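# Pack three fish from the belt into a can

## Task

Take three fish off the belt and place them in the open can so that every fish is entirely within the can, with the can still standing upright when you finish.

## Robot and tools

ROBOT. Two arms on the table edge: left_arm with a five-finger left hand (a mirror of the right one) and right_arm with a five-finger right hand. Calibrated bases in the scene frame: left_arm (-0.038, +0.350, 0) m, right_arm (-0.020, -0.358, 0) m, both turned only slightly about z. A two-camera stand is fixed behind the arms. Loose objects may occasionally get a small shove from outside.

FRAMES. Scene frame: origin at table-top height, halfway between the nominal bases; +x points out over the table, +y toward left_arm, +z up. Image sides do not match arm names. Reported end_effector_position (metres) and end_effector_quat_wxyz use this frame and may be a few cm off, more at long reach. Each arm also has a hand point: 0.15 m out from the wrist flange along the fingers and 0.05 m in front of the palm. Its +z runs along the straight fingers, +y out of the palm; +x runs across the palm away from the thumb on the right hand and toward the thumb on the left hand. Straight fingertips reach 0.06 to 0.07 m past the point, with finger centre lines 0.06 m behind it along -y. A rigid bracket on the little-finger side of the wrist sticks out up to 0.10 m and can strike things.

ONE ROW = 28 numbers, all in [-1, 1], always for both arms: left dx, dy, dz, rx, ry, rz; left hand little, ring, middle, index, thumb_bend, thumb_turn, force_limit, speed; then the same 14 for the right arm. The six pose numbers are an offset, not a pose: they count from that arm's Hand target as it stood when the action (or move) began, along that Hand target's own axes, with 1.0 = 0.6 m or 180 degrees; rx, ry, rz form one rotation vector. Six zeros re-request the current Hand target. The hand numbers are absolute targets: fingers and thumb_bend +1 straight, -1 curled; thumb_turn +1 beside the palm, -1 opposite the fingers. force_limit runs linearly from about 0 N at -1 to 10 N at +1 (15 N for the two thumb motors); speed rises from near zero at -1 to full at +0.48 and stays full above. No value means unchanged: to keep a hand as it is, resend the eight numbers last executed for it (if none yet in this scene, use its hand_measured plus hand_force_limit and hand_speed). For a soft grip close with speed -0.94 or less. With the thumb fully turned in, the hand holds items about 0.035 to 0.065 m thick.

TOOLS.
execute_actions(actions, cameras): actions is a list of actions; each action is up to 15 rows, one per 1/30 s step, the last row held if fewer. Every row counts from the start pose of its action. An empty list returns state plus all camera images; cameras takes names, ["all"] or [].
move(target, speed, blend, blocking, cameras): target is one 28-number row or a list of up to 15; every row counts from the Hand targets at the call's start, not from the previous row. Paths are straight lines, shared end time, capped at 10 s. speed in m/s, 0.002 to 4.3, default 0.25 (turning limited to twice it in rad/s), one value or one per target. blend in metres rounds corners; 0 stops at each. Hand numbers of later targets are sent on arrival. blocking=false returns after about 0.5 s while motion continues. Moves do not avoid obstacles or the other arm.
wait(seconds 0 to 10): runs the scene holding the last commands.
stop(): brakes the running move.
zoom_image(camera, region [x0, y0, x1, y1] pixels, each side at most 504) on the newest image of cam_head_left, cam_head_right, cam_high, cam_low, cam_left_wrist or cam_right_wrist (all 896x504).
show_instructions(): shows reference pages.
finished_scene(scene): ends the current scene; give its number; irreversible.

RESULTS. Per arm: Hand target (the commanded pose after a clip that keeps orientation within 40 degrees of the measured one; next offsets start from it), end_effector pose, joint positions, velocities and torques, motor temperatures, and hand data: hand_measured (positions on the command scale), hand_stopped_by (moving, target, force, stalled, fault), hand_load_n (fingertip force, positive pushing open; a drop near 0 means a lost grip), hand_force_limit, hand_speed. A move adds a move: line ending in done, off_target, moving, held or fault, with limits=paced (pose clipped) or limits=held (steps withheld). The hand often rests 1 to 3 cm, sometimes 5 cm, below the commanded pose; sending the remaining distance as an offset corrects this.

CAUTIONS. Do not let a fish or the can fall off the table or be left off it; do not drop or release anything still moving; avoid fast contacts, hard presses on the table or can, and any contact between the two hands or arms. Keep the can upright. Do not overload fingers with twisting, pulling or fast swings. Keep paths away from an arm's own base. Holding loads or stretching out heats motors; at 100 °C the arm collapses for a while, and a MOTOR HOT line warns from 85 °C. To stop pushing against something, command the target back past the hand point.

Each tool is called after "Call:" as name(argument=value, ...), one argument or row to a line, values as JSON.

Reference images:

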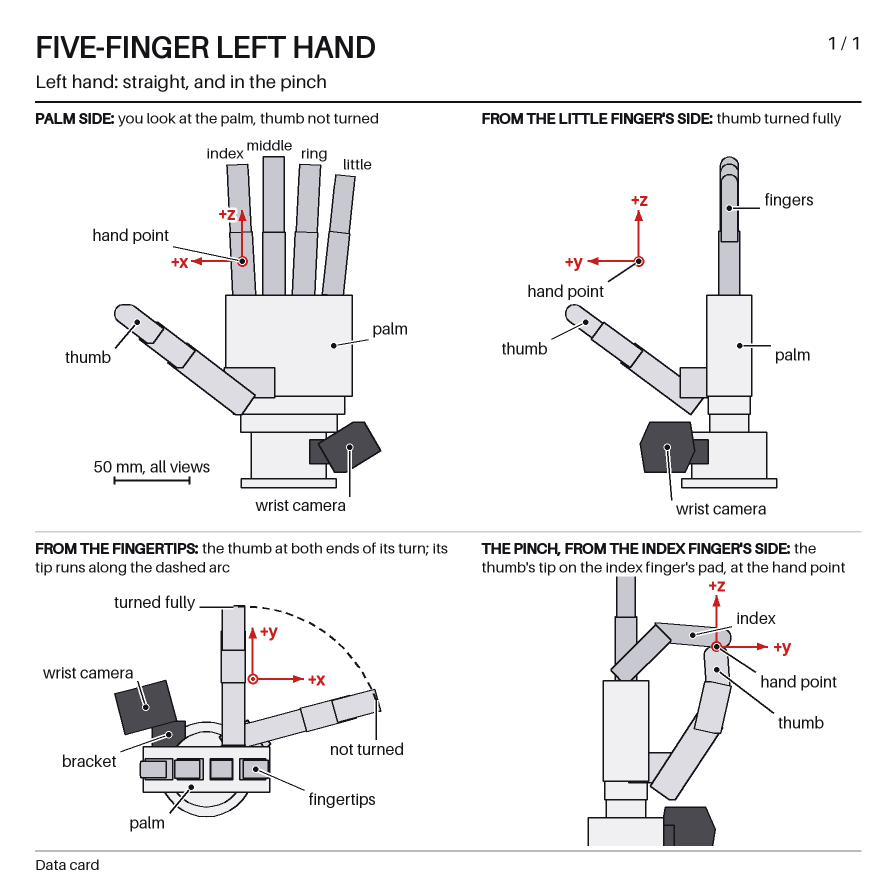

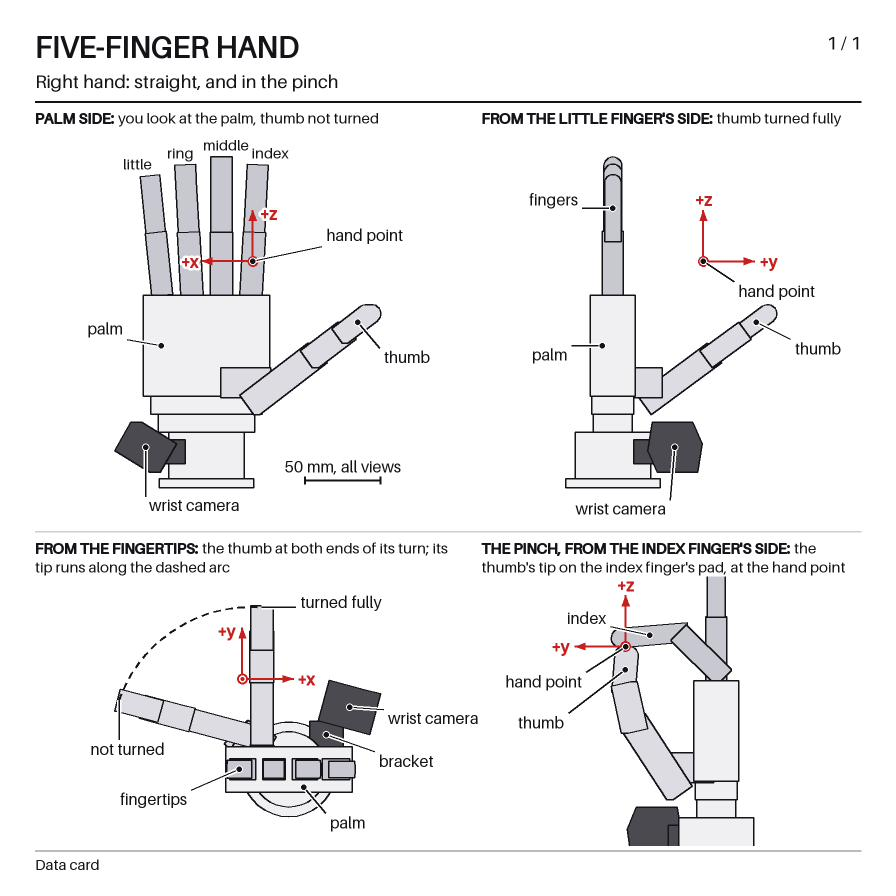

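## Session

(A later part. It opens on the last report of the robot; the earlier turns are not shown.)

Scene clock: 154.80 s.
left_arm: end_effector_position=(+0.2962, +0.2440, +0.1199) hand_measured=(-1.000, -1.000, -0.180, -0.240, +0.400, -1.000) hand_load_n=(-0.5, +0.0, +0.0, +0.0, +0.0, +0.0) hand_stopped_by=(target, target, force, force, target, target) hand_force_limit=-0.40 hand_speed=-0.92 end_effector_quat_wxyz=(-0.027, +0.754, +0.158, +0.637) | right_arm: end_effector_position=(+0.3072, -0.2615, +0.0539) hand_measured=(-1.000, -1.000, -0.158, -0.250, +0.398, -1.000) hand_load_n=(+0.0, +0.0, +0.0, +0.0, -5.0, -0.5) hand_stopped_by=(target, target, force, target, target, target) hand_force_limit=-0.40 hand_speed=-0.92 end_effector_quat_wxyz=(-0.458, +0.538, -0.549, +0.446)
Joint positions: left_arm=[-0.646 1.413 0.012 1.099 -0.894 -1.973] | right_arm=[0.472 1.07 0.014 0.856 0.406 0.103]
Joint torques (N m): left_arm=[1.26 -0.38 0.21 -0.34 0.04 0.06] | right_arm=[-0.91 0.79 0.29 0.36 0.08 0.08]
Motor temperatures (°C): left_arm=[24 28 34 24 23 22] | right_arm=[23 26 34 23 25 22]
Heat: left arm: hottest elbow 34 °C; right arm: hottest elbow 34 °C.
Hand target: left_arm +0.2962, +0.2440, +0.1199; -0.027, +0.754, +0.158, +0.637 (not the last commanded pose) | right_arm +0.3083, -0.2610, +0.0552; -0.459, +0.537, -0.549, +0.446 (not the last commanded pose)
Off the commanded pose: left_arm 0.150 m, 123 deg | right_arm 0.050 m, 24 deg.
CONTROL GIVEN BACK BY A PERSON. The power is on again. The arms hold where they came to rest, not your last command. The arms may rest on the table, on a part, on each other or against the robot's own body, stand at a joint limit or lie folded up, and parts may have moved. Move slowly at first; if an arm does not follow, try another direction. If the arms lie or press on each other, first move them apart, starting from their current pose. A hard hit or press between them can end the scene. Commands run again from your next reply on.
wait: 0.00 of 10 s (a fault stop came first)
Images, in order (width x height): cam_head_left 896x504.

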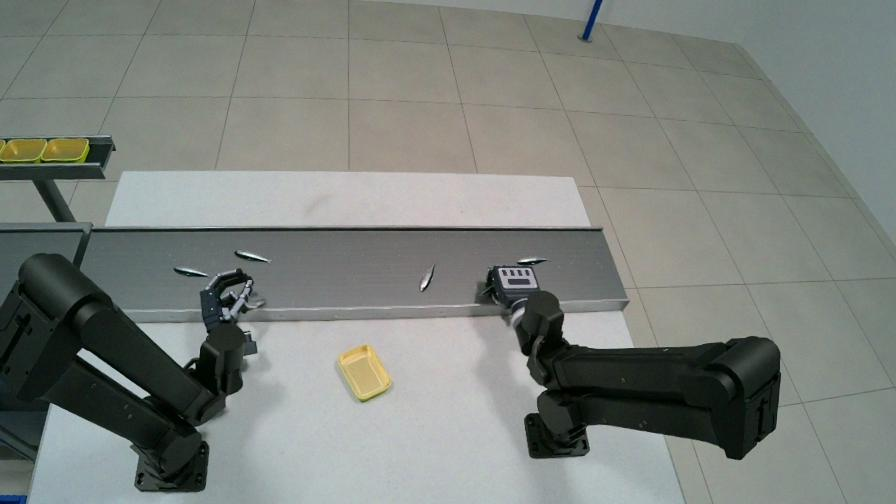

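Call:
move(
  target=[0.1938,0.0321,-0.0374,0,0,0,-1,-1,-0.18,-0.24,0.4,-1,-0.4,-0.92,0,0,0,0,0,0,-1,-1,-0.47,-0.28,0.4,-1,-0.4,-0.92],
  speed=0.07,
  cameras=["cam_left_wrist","cam_right_wrist","cam_head_left","cam_high"],
)

Scene clock: 171.40 s.
left_arm: end_effector_position=(+0.2875, +0.2514, +0.2045) hand_measured=(-1.000, -1.000, -0.180, -0.240, +0.400, -1.000) hand_load_n=(+0.0, +0.0, +0.0, +0.0, +0.0, +0.0) hand_stopped_by=(target, target, target, target, target, target) hand_force_limit=-0.40 hand_speed=-0.92 end_effector_quat_wxyz=(-0.048, +0.767, +0.144, +0.623) | right_arm: end_effector_position=(+0.3109, -0.2598, +0.0591) hand_measured=(-1.000, -1.000, -0.358, -0.280, +0.400, -1.000) hand_load_n=(+0.0, +0.0, +2.5, +0.0, -1.0, -0.5) hand_stopped_by=(target, target, force, target, target, target) hand_force_limit=-0.40 hand_speed=-0.92 end_effector_quat_wxyz=(-0.463, +0.534, -0.548, +0.448)
Joint positions: left_arm=[-0.646 0.538 0.146 0.032 -0.898 -1.965] | right_arm=[0.472 1.067 0.022 0.858 0.406 0.103]
Joint torques (N m): left_arm=[0.44 0.26 12.66 0.99 -0.11 -0.05] | right_arm=[-0.62 -0.38 6.13 2.04 0.12 0.07]
Heat: left arm: hottest elbow 34 °C; right arm: hottest elbow 35 °C.
Hand target: left_arm +0.2961, +0.2439, +0.2398; -0.027, +0.754, +0.158, +0.637 | right_arm +0.3083, -0.2610, +0.0551; -0.459, +0.537, -0.549, +0.446 (last step not sent: back at the drive's target)
Off the commanded pose: left_arm 0.037 m, 4 deg | right_arm 0.005 m, 1 deg.
CONTROL GIVEN BACK BY A PERSON, as an earlier result said. Commands run again.
previous command not reached (left arm): moving toward its pose would have brought two parts of the arm too close to each other.
previous command not reached (right arm): moving toward its pose would have brought two parts of the arm too close to each other.
move: held (right_arm), off_target (left_arm); limits=held
pose unreachable (right arm): on one or more control steps of this call, first in action 0 (counted from 0), this arm could not follow its commanded pose, so it was not sent that pose on those steps. On the call's last step it was still not sent that pose. It may still have moved: this result reports where it is.
cause: moving toward the commanded pose would bring two parts of the arm too close to each other (joints 2 (shoulder) and 3 (elbow) lie between them).
camera_calibration:
cam_left_wrist: T_world_to_cam=[[-0.233685, 0.963252, 0.13243, -0.205766], [-0.356777, -0.211649, 0.909898, -0.0437771], [0.904489, 0.165382, 0.393126, -0.263816], [0, 0, 0, 1]] pos_world=[0.174916, 0.232569, 0.170795]
cam_right_wrist: T_world_to_cam=[[-0.160649, -0.223868, -0.961288, 0.0498093], [-0.616352, 0.783453, -0.0794494, 0.385976], [0.77091, 0.579728, -0.263843, 0.0369017], [0, 0, 0, 1]] pos_world=[0.217451, -0.312636, 0.0882828]
Images, in order (width x height): cam_head_left 896x504, cam_high 896x504, cam_left_wrist 896x504, cam_right_wrist 896x504.

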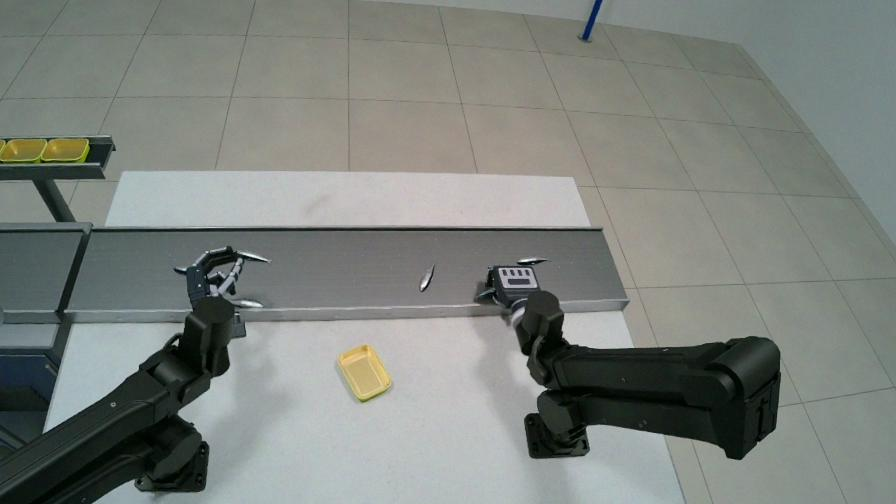

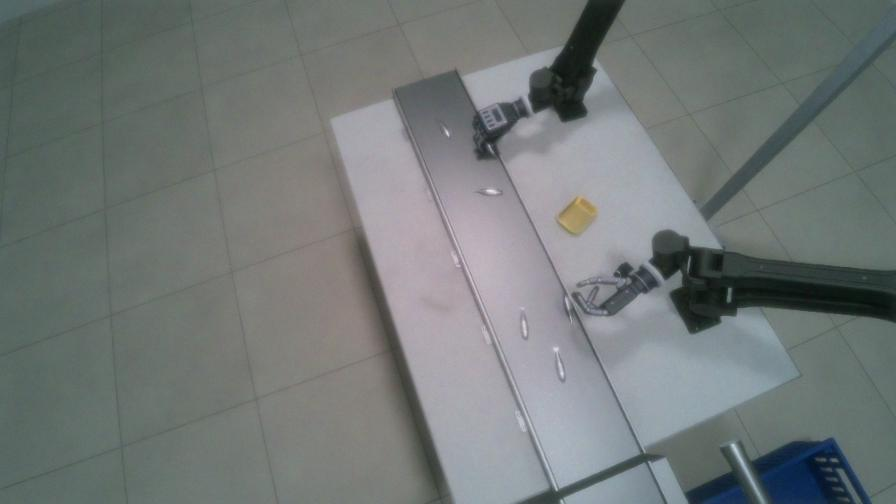

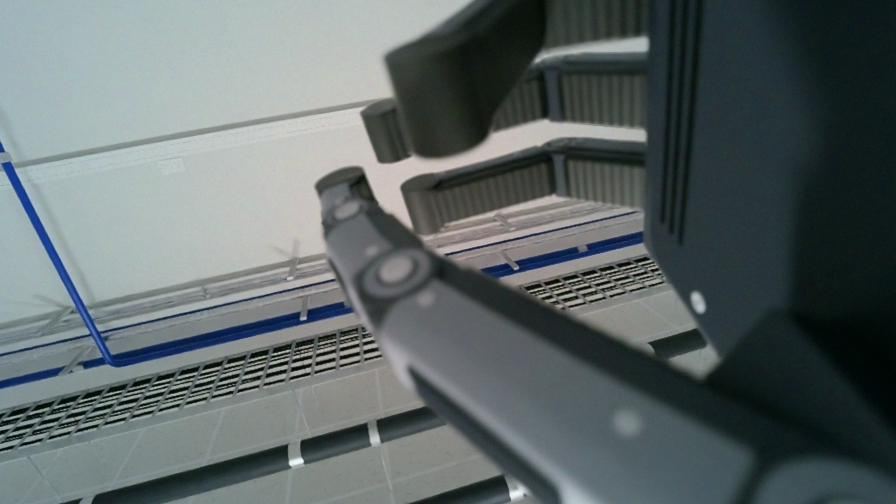

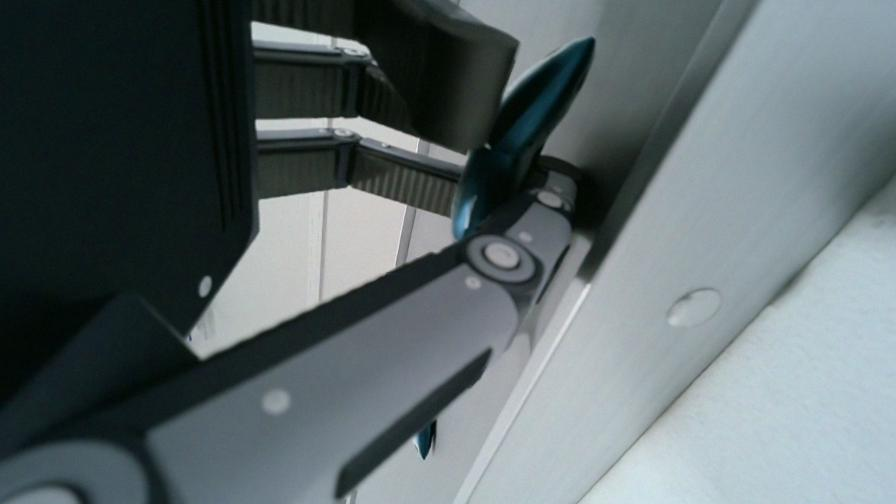

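Call:
execute_actions(
  actions=[
    [[0,0,0,0,0,0,-1,-1,0.05,0.05,0.4,-1,-0.4,-0.3,0,0,0,0,0,0,-1,-1,0.05,0.05,0.4,-1,-0.4,-0.3]],
  ],
  cameras=["cam_right_wrist"],
)

Scene clock: 185.97 s.
left_arm: end_effector_position=(+0.2875, +0.2514, +0.2046) hand_measured=(-1.000, -1.000, +0.050, +0.050, +0.400, -1.000) hand_load_n=(+0.0, +0.0, +0.0, +0.0, +0.0, +0.0) hand_stopped_by=(target, target, target, target, target, target) hand_force_limit=-0.40 hand_speed=-0.30 end_effector_quat_wxyz=(-0.048, +0.767, +0.144, +0.623) | right_arm: end_effector_position=(+0.3109, -0.2598, +0.0591) hand_measured=(-1.000, -1.000, +0.050, +0.050, +0.400, -1.000) hand_load_n=(+0.0, +0.0, +0.0, +0.0, -2.0, -0.5) hand_stopped_by=(target, target, target, target, target, target) hand_force_limit=-0.40 hand_speed=-0.30 end_effector_quat_wxyz=(-0.463, +0.534, -0.548, +0.448)
Joint positions: left_arm=[-0.646 0.538 0.146 0.032 -0.898 -1.966] | right_arm=[0.472 1.067 0.022 0.858 0.406 0.103]
Joint torques (N m): left_arm=[0.67 -0.03 12.62 1.09 -0.18 -0.07] | right_arm=[-0.73 -0.15 6.15 1.99 0.12 0.07]
Motor temperatures (°C): left_arm=[24 28 39 24 23 22] | right_arm=[23 26 35 23 25 22]
Heat: left arm: hottest elbow 39 °C; right arm: hottest elbow 35 °C.
Hand target: left_arm +0.2961, +0.2439, +0.2398; -0.027, +0.754, +0.158, +0.637 | right_arm +0.3083, -0.2610, +0.0551; -0.459, +0.537, -0.549, +0.446 (last step not sent: back at the drive's target)
Off the commanded pose: left_arm 0.037 m, 4 deg | right_arm 0.005 m, 1 deg.
held back during your reply time (right arm), on 90 control steps: two parts of the arm were too close to each other, or the arm's last command would have brought them too close.
pose unreachable (right arm): on one or more control steps of this call, first in action 0 (counted from 0), this arm could not follow its commanded pose, so it was not sent that pose on those steps. On the call's last step it was still not sent that pose. It may still have moved: this result reports where it is.
cause: moving toward the commanded pose would bring two parts of the arm too close to each other (joints 2 (shoulder) and 3 (elbow) lie between them).
camera_calibration:
cam_right_wrist: T_world_to_cam=[[-0.160649, -0.223868, -0.961288, 0.0498093], [-0.616352, 0.783453, -0.0794494, 0.385976], [0.77091, 0.579728, -0.263843, 0.0369017], [0, 0, 0, 1]] pos_world=[0.217451, -0.312636, 0.0882828]
Images, in order (width x height): cam_right_wrist 896x504.

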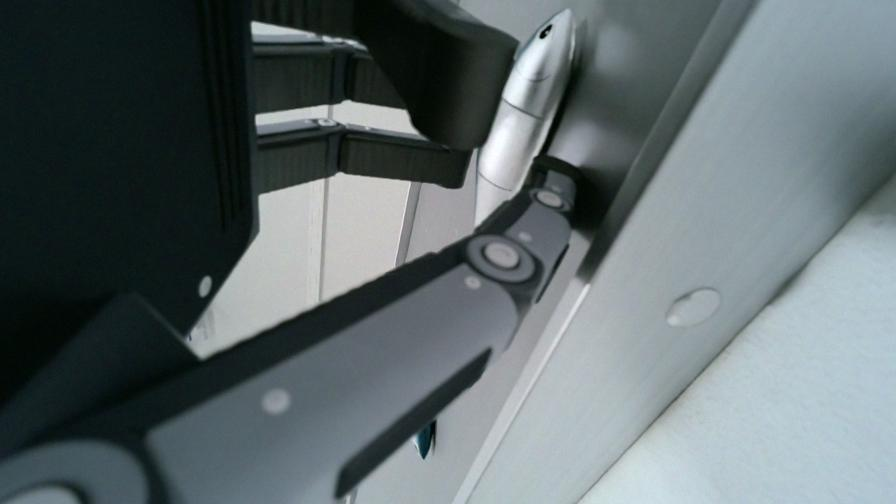

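Call:
move(
  target=[
    [-0.07,0.029,0.088,-0.0977,0.0152,0.3297,-1,-1,0.05,0.05,0.4,-1,-0.4,-0.3,-0.0021,-0.0855,0.0047,0,0,0,-1,-1,0.05,0.05,0.4,-1,-0.4,-0.3],
    [-0.1385,0.0575,0.1768,-0.1953,0.0303,0.6593,-1,-1,0.05,0.05,0.4,-1,-0.4,-0.3,-0.0023,-0.1605,-0.001,-0.1134,0.0729,-0.0534,-1,-1,0.05,0.05,0.4,-1,-0.4,-0.3],
  ],
  speed=0.25,
  blend=0.02,
  cameras=["all"],
)

Scene clock: 219.73 s.
left_arm: end_effector_position=(+0.3760, +0.2292, +0.1229) hand_measured=(-1.000, -1.000, +0.050, +0.050, +0.400, -1.000) hand_load_n=(+0.0, +0.5, +0.0, +0.0, +0.0, +0.0) hand_stopped_by=(target, target, target, target, target, target) hand_force_limit=-0.40 hand_speed=-0.30 end_effector_quat_wxyz=(+0.359, -0.480, +0.727, -0.336) | right_arm: end_effector_position=(+0.3119, -0.2749, +0.1267) hand_measured=(-1.000, -1.000, +0.050, +0.050, +0.400, -1.000) hand_load_n=(+0.0, +0.0, +0.0, +0.0, +0.0, +0.0) hand_stopped_by=(target, target, target, target, target, target) hand_force_limit=-0.40 hand_speed=-0.30 end_effector_quat_wxyz=(-0.233, +0.609, -0.621, +0.435)
Joint positions: left_arm=[-0.26 1.061 0.581 -0.066 -0.097 0.177] | right_arm=[0.563 0.814 0.492 -0.392 0.672 0.211]
Joint torques (N m): left_arm=[1.14 -5.36 12.41 1.14 -0.18 0.16] | right_arm=[0.26 -0.38 14.87 1.47 0.52 0.18]
Motor temperatures (°C): left_arm=[24 28 48 25 23 22] | right_arm=[23 25 37 23 25 22]
Heat: left arm: hottest elbow 48 °C; right arm: hottest elbow 37 °C.
Hand target: left_arm +0.3951, +0.2199, +0.1449; +0.369, -0.470, +0.724, -0.345 | right_arm +0.3251, -0.2620, +0.1500; -0.253, +0.599, -0.621, +0.437
Off the commanded pose: left_arm 0.031 m, 2 deg | right_arm 0.030 m, 2 deg.
held back during your reply time or a wait (right arm), on 90 control steps: two parts of the arm were too close to each other, or the arm's last command would have brought them too close.
move: off_target (left_arm, right_arm)
camera_calibration:
cam_left_wrist: T_world_to_cam=[[0.370617, -0.529733, 0.762906, -0.115446], [-0.807939, -0.589035, -0.0165099, 0.427405], [0.458124, -0.610263, -0.646298, 0.165284], [0, 0, 0, 1]] pos_world=[0.312383, 0.291468, 0.201953]
cam_right_wrist: T_world_to_cam=[[-0.568685, -0.358075, -0.740527, 0.173954], [-0.480766, 0.875186, -0.0539858, 0.383442], [0.667429, 0.325319, -0.669855, 0.0765044], [0, 0, 0, 1]] pos_world=[0.23221, -0.298183, 0.200765]

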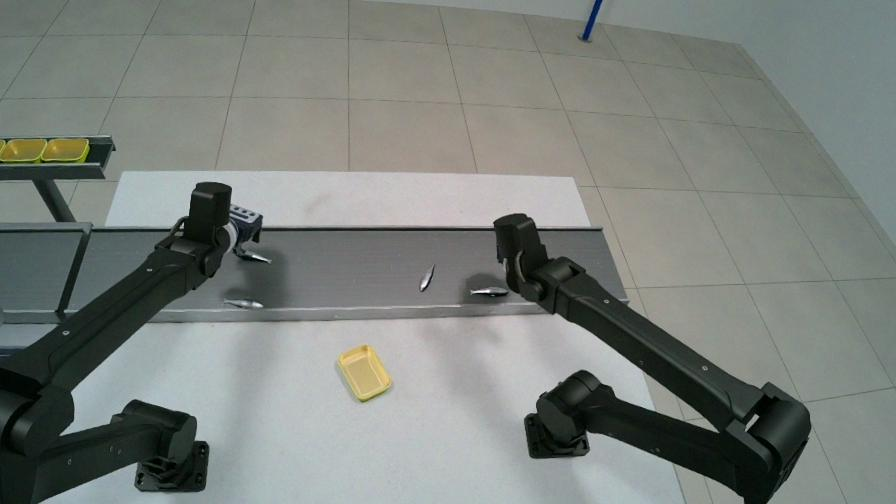

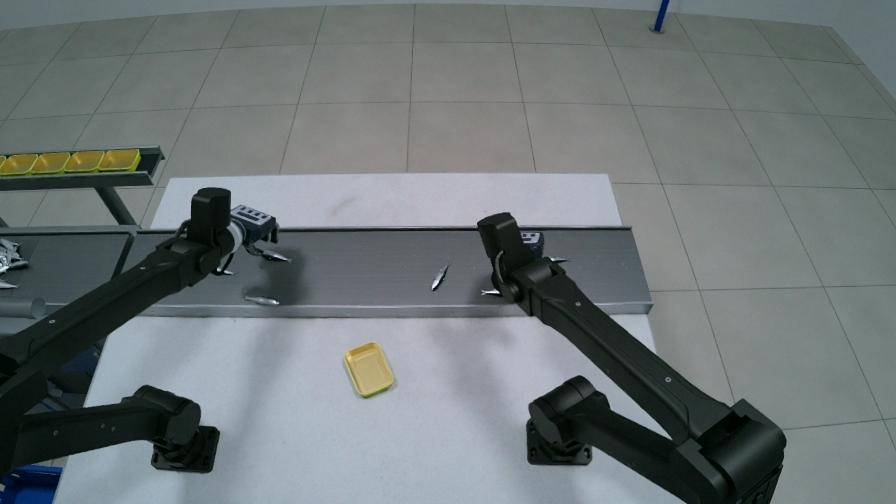

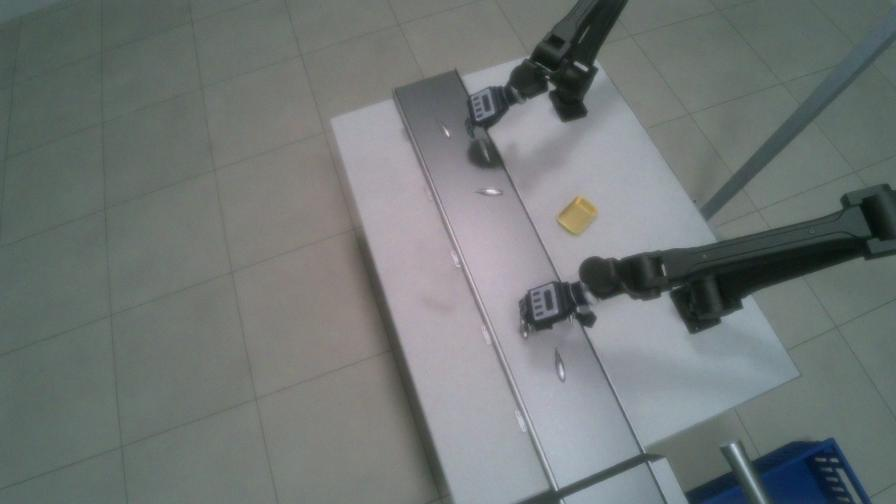

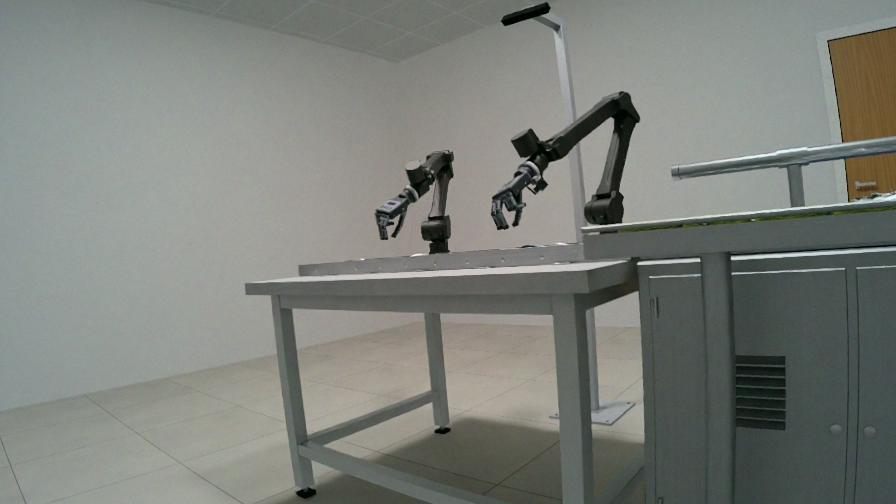

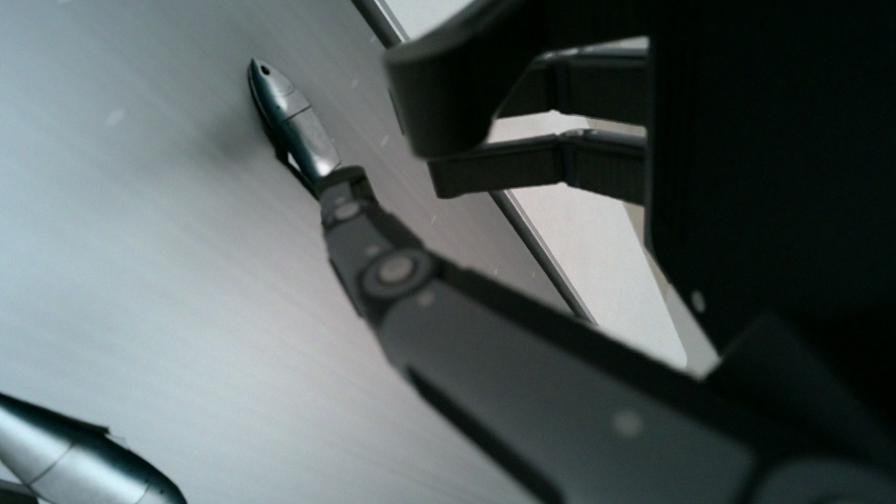

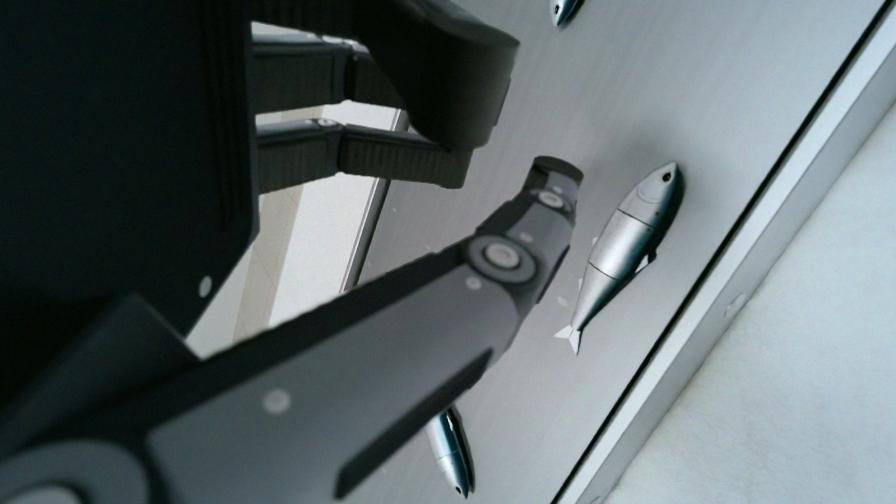

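Call:
move(
  target=[0.0067,0.1123,0.0713,-0.0046,-0.0188,-0.0109,-1,-1,0.05,0.05,0.4,-1,-0.4,-0.3,-0.0244,0.1346,0.0324,0.0092,-0.0376,-0.0217,-1,-1,0.05,0.05,0.4,-1,-0.4,-0.3],
  speed=0.12,
  cameras=["cam_left_wrist","cam_right_wrist"],
)

Scene clock: 240.53 s.
left_arm: end_effector_position=(+0.4031, +0.2310, +0.0741) hand_measured=(-1.000, -1.000, +0.050, +0.050, +0.400, -1.000) hand_load_n=(+0.0, +0.0, +0.0, +0.0, +0.0, +0.0) hand_stopped_by=(target, target, target, target, target, target) hand_force_limit=-0.40 hand_speed=-0.30 end_effector_quat_wxyz=(+0.384, -0.490, +0.707, -0.335) | right_arm: end_effector_position=(+0.3014, -0.2613, +0.0723) hand_measured=(-1.000, -1.000, +0.050, +0.050, +0.400, -1.000) hand_load_n=(+0.0, +0.0, +0.0, +0.0, +0.0, +0.0) hand_stopped_by=(target, target, target, target, target, target) hand_force_limit=-0.40 hand_speed=-0.30 end_effector_quat_wxyz=(-0.284, +0.636, -0.584, +0.418)
Joint positions: left_arm=[-0.26 1.243 0.531 0.203 -0.148 0.164] | right_arm=[0.563 0.829 0.314 -0.101 0.558 0.128]
Joint torques (N m): left_arm=[0.67 -6.77 6.78 2.18 -0.18 -0.01] | right_arm=[-0.62 0.15 9.2 2.4 0.17 -0.1]
Motor temperatures (°C): left_arm=[24 28 54 25 23 22] | right_arm=[23 25 47 23 25 22]
Heat: left arm: hottest elbow 54 °C; right arm: hottest elbow 47 °C.
Hand target: left_arm +0.4018, +0.2311, +0.0660; +0.380, -0.495, +0.707, -0.332 | right_arm +0.3012, -0.2608, +0.0689; -0.282, +0.641, -0.578, +0.418
Off the commanded pose: left_arm 0.008 m, 1 deg | right_arm 0.003 m, 1 deg.
move: done
camera_calibration:
cam_left_wrist: T_world_to_cam=[[0.364942, -0.514198, 0.776156, -0.0895638], [-0.775698, -0.628961, -0.0519552, 0.448367], [0.514887, -0.583102, -0.628397, 0.0919418], [0, 0, 0, 1]] pos_world=[0.333144, 0.289564, 0.150586]
cam_right_wrist: T_world_to_cam=[[-0.492248, -0.398628, -0.773813, 0.101386], [-0.589466, 0.806771, -0.0406272, 0.377596], [0.640485, 0.436138, -0.632109, 0.077022], [0, 0, 0, 1]] pos_world=[0.223156, -0.29781, 0.142481]
Images, in order (width x height): cam_left_wrist 896x504, cam_right_wrist 896x504.

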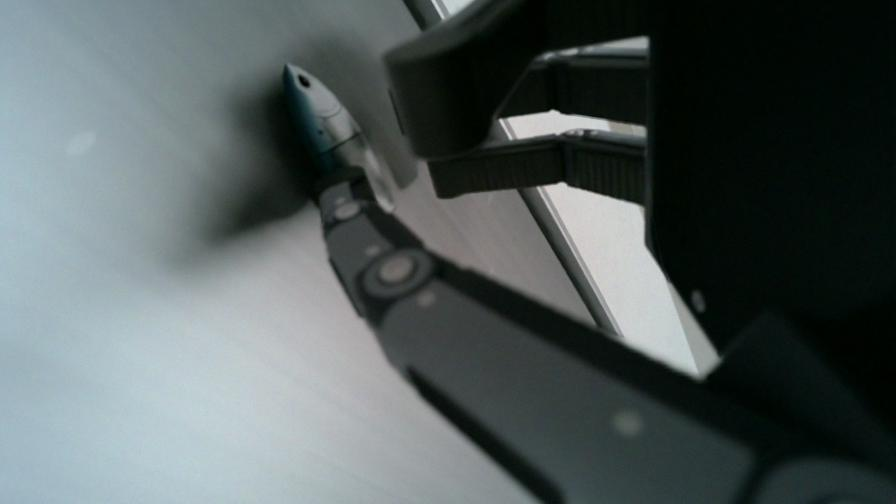

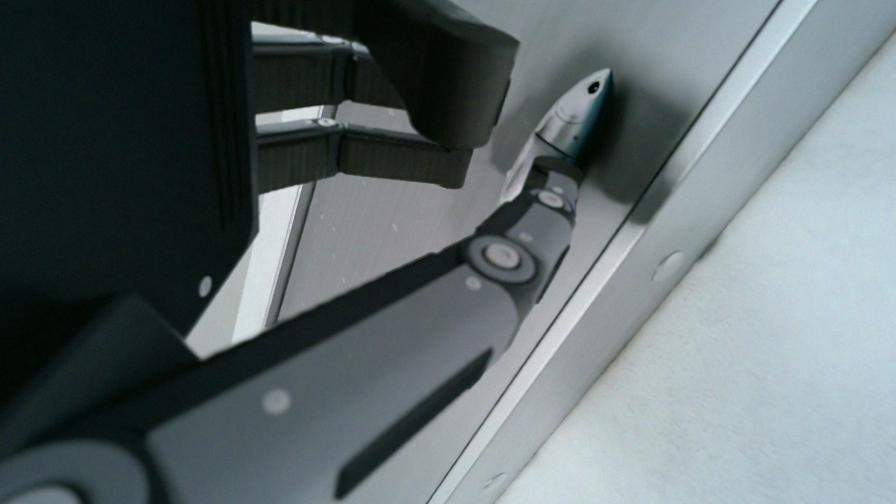

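Call:
move(
  target=[
    [0.0043,0.0173,0.0091,0,0,0,-1,-1,0.05,0.05,0.4,-1,-0.4,-0.3,-0.0077,0.0244,0.0141,0,0,0,-1,-1,0.05,0.05,0.4,-1,-0.4,-0.3],
    [0.0043,0.0173,0.0091,0,0,0,-1,-1,-0.45,-0.25,0.4,-1,-0.4,-0.92,-0.0077,0.0244,0.0141,0,0,0,-1,-1,-0.45,-0.25,0.4,-1,-0.4,-0.92],
  ],
  speed=0.05,
  cameras=["cam_left_wrist","cam_right_wrist"],
)

Scene clock: 254.77 s.
left_arm: end_effector_position=(+0.4062, +0.2303, +0.0669) hand_measured=(-1.000, -1.000, -0.158, -0.250, +0.400, -1.000) hand_load_n=(+0.0, +0.0, +0.5, +1.0, +1.0, -0.5) hand_stopped_by=(target, target, force, target, target, target) hand_force_limit=-0.40 hand_speed=-0.92 end_effector_quat_wxyz=(+0.388, -0.489, +0.703, -0.340) | right_arm: end_effector_position=(+0.3026, -0.2608, +0.0555) hand_measured=(-1.000, -1.000, -0.144, -0.250, +0.400, -1.000) hand_load_n=(+0.0, +0.0, +0.0, +2.0, +2.0, -0.5) hand_stopped_by=(target, target, force, target, target, target) hand_force_limit=-0.40 hand_speed=-0.92 end_effector_quat_wxyz=(-0.285, +0.635, -0.584, +0.418)
Joint positions: left_arm=[-0.26 1.272 0.518 0.262 -0.149 0.163] | right_arm=[0.563 0.885 0.283 -0.011 0.559 0.127]
Joint torques (N m): left_arm=[1.08 -6.89 6.43 1.77 -0.14 0.03] | right_arm=[-0.21 -0.26 8.69 2.33 0.28 -0.04]
Heat: left arm: hottest elbow 50 °C; right arm: hottest elbow 45 °C.
Hand target: left_arm +0.4015, +0.2311, +0.0542; +0.381, -0.495, +0.707, -0.333 | right_arm +0.3013, -0.2597, +0.0515; -0.282, +0.641, -0.578, +0.418
Off the commanded pose: left_arm 0.014 m, 1 deg | right_arm 0.004 m, 1 deg.
move: off_target (left_arm); target 2's new numbers were sent with left_arm's hand 0.011 m and 1 deg from that target
camera_calibration:
cam_left_wrist: T_world_to_cam=[[0.353919, -0.509489, 0.784322, -0.0826426], [-0.773729, -0.630621, -0.0605071, 0.450151], [0.525438, -0.585438, -0.617395, 0.0808147], [0, 0, 0, 1]] pos_world=[0.335081, 0.289081, 0.14195]
cam_right_wrist: T_world_to_cam=[[-0.490409, -0.398279, -0.77516, 0.0888308], [-0.589369, 0.806789, -0.0416629, 0.377127], [0.641984, 0.436423, -0.63039, 0.0649061], [0, 0, 0, 1]] pos_world=[0.224162, -0.297209, 0.125486]
Images, in order (width x height): cam_left_wrist 896x504, cam_right_wrist 896x504.

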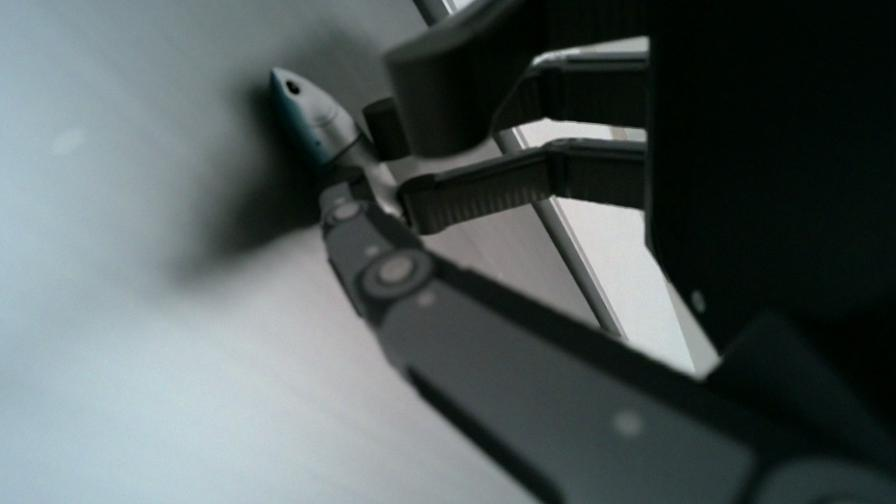

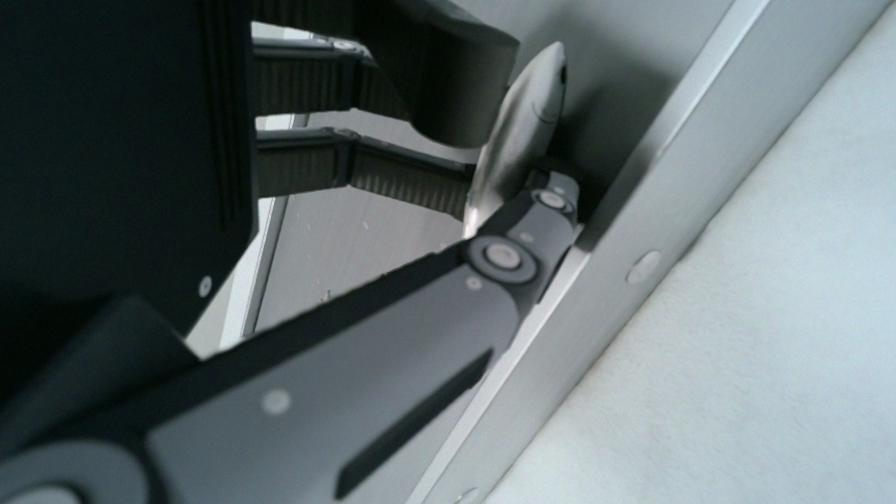

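Call:
move(
  target=[
    [-0.0156,-0.0635,-0.0367,0,0,0,-1,-1,0.05,0.05,0.4,-1,-0.4,-0.3,0.0012,-0.0506,-0.0003,0,0,0,-1,-1,-0.5,-0.28,0.4,-1,-0.4,-0.92],
    [-0.0045,-0.0097,-0.0225,0,0,0,-1,-1,0.05,0.05,0.4,-1,-0.4,-0.3,0.0012,-0.0506,-0.0003,0,0,0,-1,-1,-0.5,-0.28,0.4,-1,-0.4,-0.92],
  ],
  speed=0.06,
  cameras=["cam_left_wrist","cam_right_wrist"],
)

Scene clock: 277.00 s.
left_arm: end_effector_position=(+0.3954, +0.2334, +0.0762) hand_measured=(-1.000, -1.000, +0.050, +0.050, +0.400, -1.000) hand_load_n=(+0.0, +0.0, +0.0, +0.0, +0.0, +0.0) hand_stopped_by=(target, target, target, target, target, target) hand_force_limit=-0.40 hand_speed=-0.30 end_effector_quat_wxyz=(+0.385, -0.491, +0.706, -0.336) | right_arm: end_effector_position=(+0.2993, -0.2612, +0.0549) hand_measured=(-1.000, -1.000, -0.208, -0.262, +0.402, -1.000) hand_load_n=(+0.0, +0.0, +3.0, +2.5, +5.0, +1.0) hand_stopped_by=(target, target, force, force, target, target) hand_force_limit=-0.40 hand_speed=-0.92 end_effector_quat_wxyz=(-0.269, +0.649, -0.581, +0.411)
Joint positions: left_arm=[-0.26 1.213 0.512 0.196 -0.149 0.162] | right_arm=[0.563 0.885 0.304 -0.072 0.55 0.12]
Joint torques (N m): left_arm=[0.91 -6.12 6.67 2.06 -0.21 0.02] | right_arm=[-1.38 -1.26 13.6 1.54 0.2 -0.08]
Motor temperatures (°C): left_arm=[24 28 45 25 23 22] | right_arm=[23 25 42 23 25 22]
Heat: left arm: hottest elbow 45 °C; right arm: hottest elbow 42 °C.
Hand target: left_arm +0.3930, +0.2333, +0.0662; +0.381, -0.495, +0.707, -0.333 | right_arm +0.3164, -0.2552, +0.0773; -0.282, +0.641, -0.578, +0.418
Off the commanded pose: left_arm 0.010 m, 1 deg | right_arm 0.029 m, 2 deg.
move: off_target (right_arm)
camera_calibration:
cam_left_wrist: T_world_to_cam=[[0.362863, -0.511715, 0.778767, -0.0872095], [-0.774262, -0.630593, -0.0535885, 0.443943], [0.518507, -0.583525, -0.62502, 0.0969086], [0, 0, 0, 1]] pos_world=[0.325125, 0.291869, 0.152276]
cam_right_wrist: T_world_to_cam=[[-0.515102, -0.419554, -0.747425, 0.0868059], [-0.599428, 0.79963, -0.0357512, 0.376279], [0.612663, 0.429612, -0.663384, 0.0755973], [0, 0, 0, 1]] pos_world=[0.22395, -0.296941, 0.128483]
Images, in order (width x height): cam_left_wrist 896x504, cam_right_wrist 896x504.

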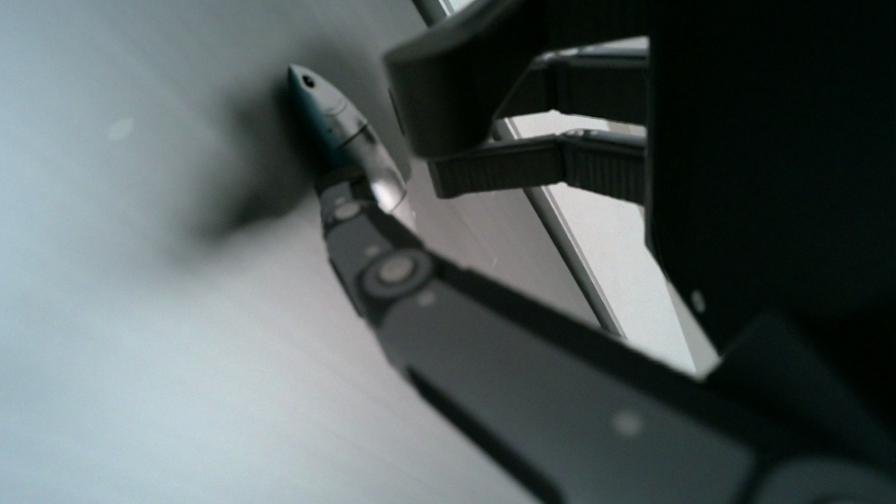

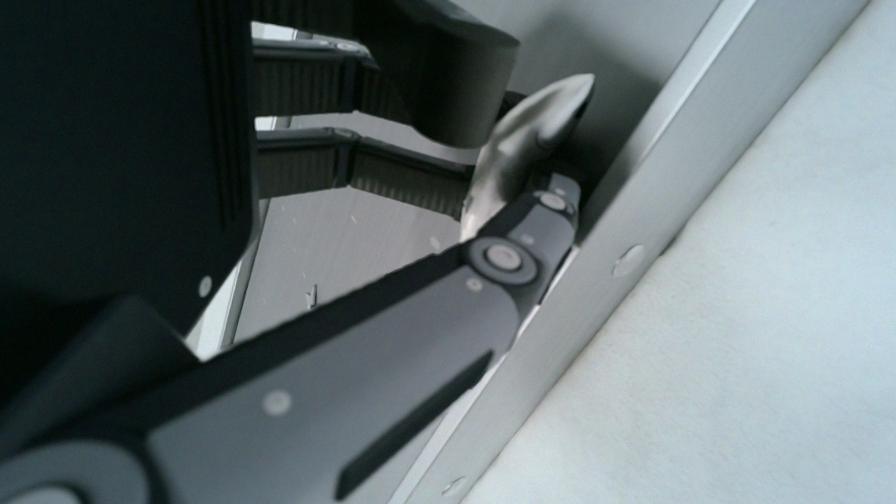

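Call:
move(
  target=[
    [0.0049,0.0188,0.008,0,0,0,-1,-1,0.05,0.05,0.4,-1,-0.4,-0.3,0.0277,-0.113,-0.0652,0,0,0,-1,-1,-0.5,-0.28,0.4,-1,-0.4,-0.92],
    [0.0049,0.0188,0.008,0,0,0,-1,-1,-0.45,-0.25,0.4,-1,-0.4,-0.92,0.0277,-0.113,-0.0652,0,0,0,-1,-1,-0.5,-0.28,0.4,-1,-0.4,-0.92],
  ],
  speed=0.06,
  cameras=["cam_left_wrist","cam_right_wrist"],
)

Scene clock: 289.33 s.
left_arm: end_effector_position=(+0.3948, +0.2338, +0.0639) hand_measured=(-1.000, -1.000, -0.188, -0.232, +0.402, -1.000) hand_load_n=(+0.0, +0.0, +2.5, +2.5, +6.5, -1.0) hand_stopped_by=(target, target, force, force, target, target) hand_force_limit=-0.40 hand_speed=-0.92 end_effector_quat_wxyz=(+0.385, -0.491, +0.705, -0.336) | right_arm: end_effector_position=(+0.3030, -0.2592, +0.1275) hand_measured=(-1.000, -1.000, -0.208, -0.262, +0.402, -1.000) hand_load_n=(+0.0, +0.0, +3.0, +2.0, +5.0, +1.0) hand_stopped_by=(target, target, force, force, target, target) hand_force_limit=-0.40 hand_speed=-0.92 end_effector_quat_wxyz=(-0.264, +0.653, -0.581, +0.409)
Joint positions: left_arm=[-0.26 1.244 0.493 0.248 -0.151 0.162] | right_arm=[0.563 0.762 0.472 -0.375 0.55 0.117]
Joint torques (N m): left_arm=[0.91 -6.3 6.42 2.26 -0.16 0] | right_arm=[-1.49 -1.67 15.02 1.52 0.23 -0.06]
Heat: left arm: hottest elbow 43 °C; right arm: hottest elbow 44 °C.
Hand target: left_arm +0.3914, +0.2333, +0.0536; +0.381, -0.495, +0.707, -0.332 | right_arm +0.3167, -0.2550, +0.1574; -0.282, +0.641, -0.578, +0.418
Off the commanded pose: left_arm 0.011 m, 1 deg | right_arm 0.033 m, 3 deg.
move: off_target (left_arm, right_arm); target 2's new numbers were sent with left_arm's hand 0.011 m and 1 deg from that target
camera_calibration:
cam_left_wrist: T_world_to_cam=[[0.362847, -0.51161, 0.778843, -0.0770937], [-0.773385, -0.631583, -0.0545729, 0.443047], [0.519824, -0.582544, -0.62484, 0.0890671], [0, 0, 0, 1]] pos_world=[0.32432, 0.292265, 0.139875]
cam_right_wrist: T_world_to_cam=[[-0.522639, -0.426018, -0.738483, 0.143275], [-0.601027, 0.798451, -0.0352534, 0.379584], [0.604661, 0.425423, -0.67335, 0.123212], [0, 0, 0, 1]] pos_world=[0.228519, -0.294459, 0.202152]
Images, in order (width x height): cam_left_wrist 896x504, cam_right_wrist 896x504.

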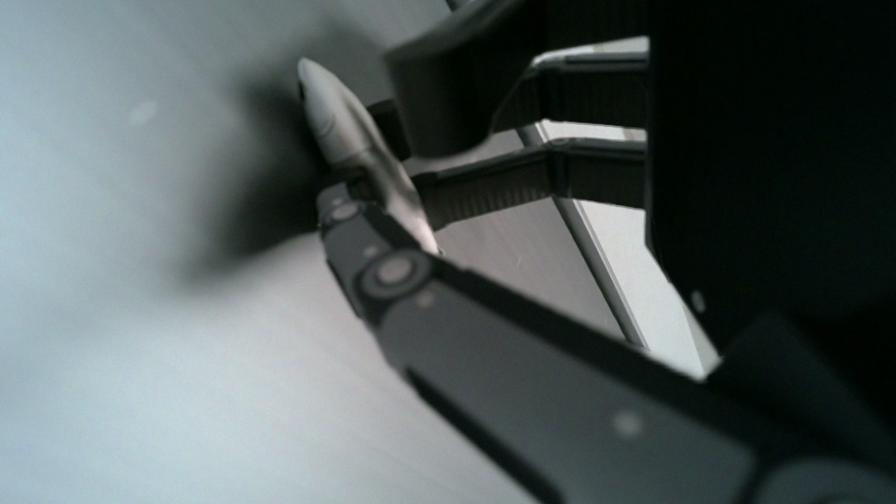

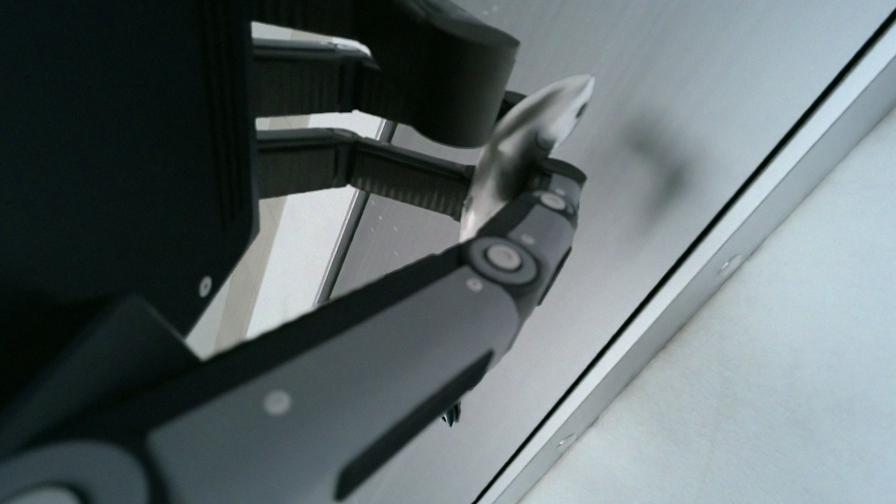

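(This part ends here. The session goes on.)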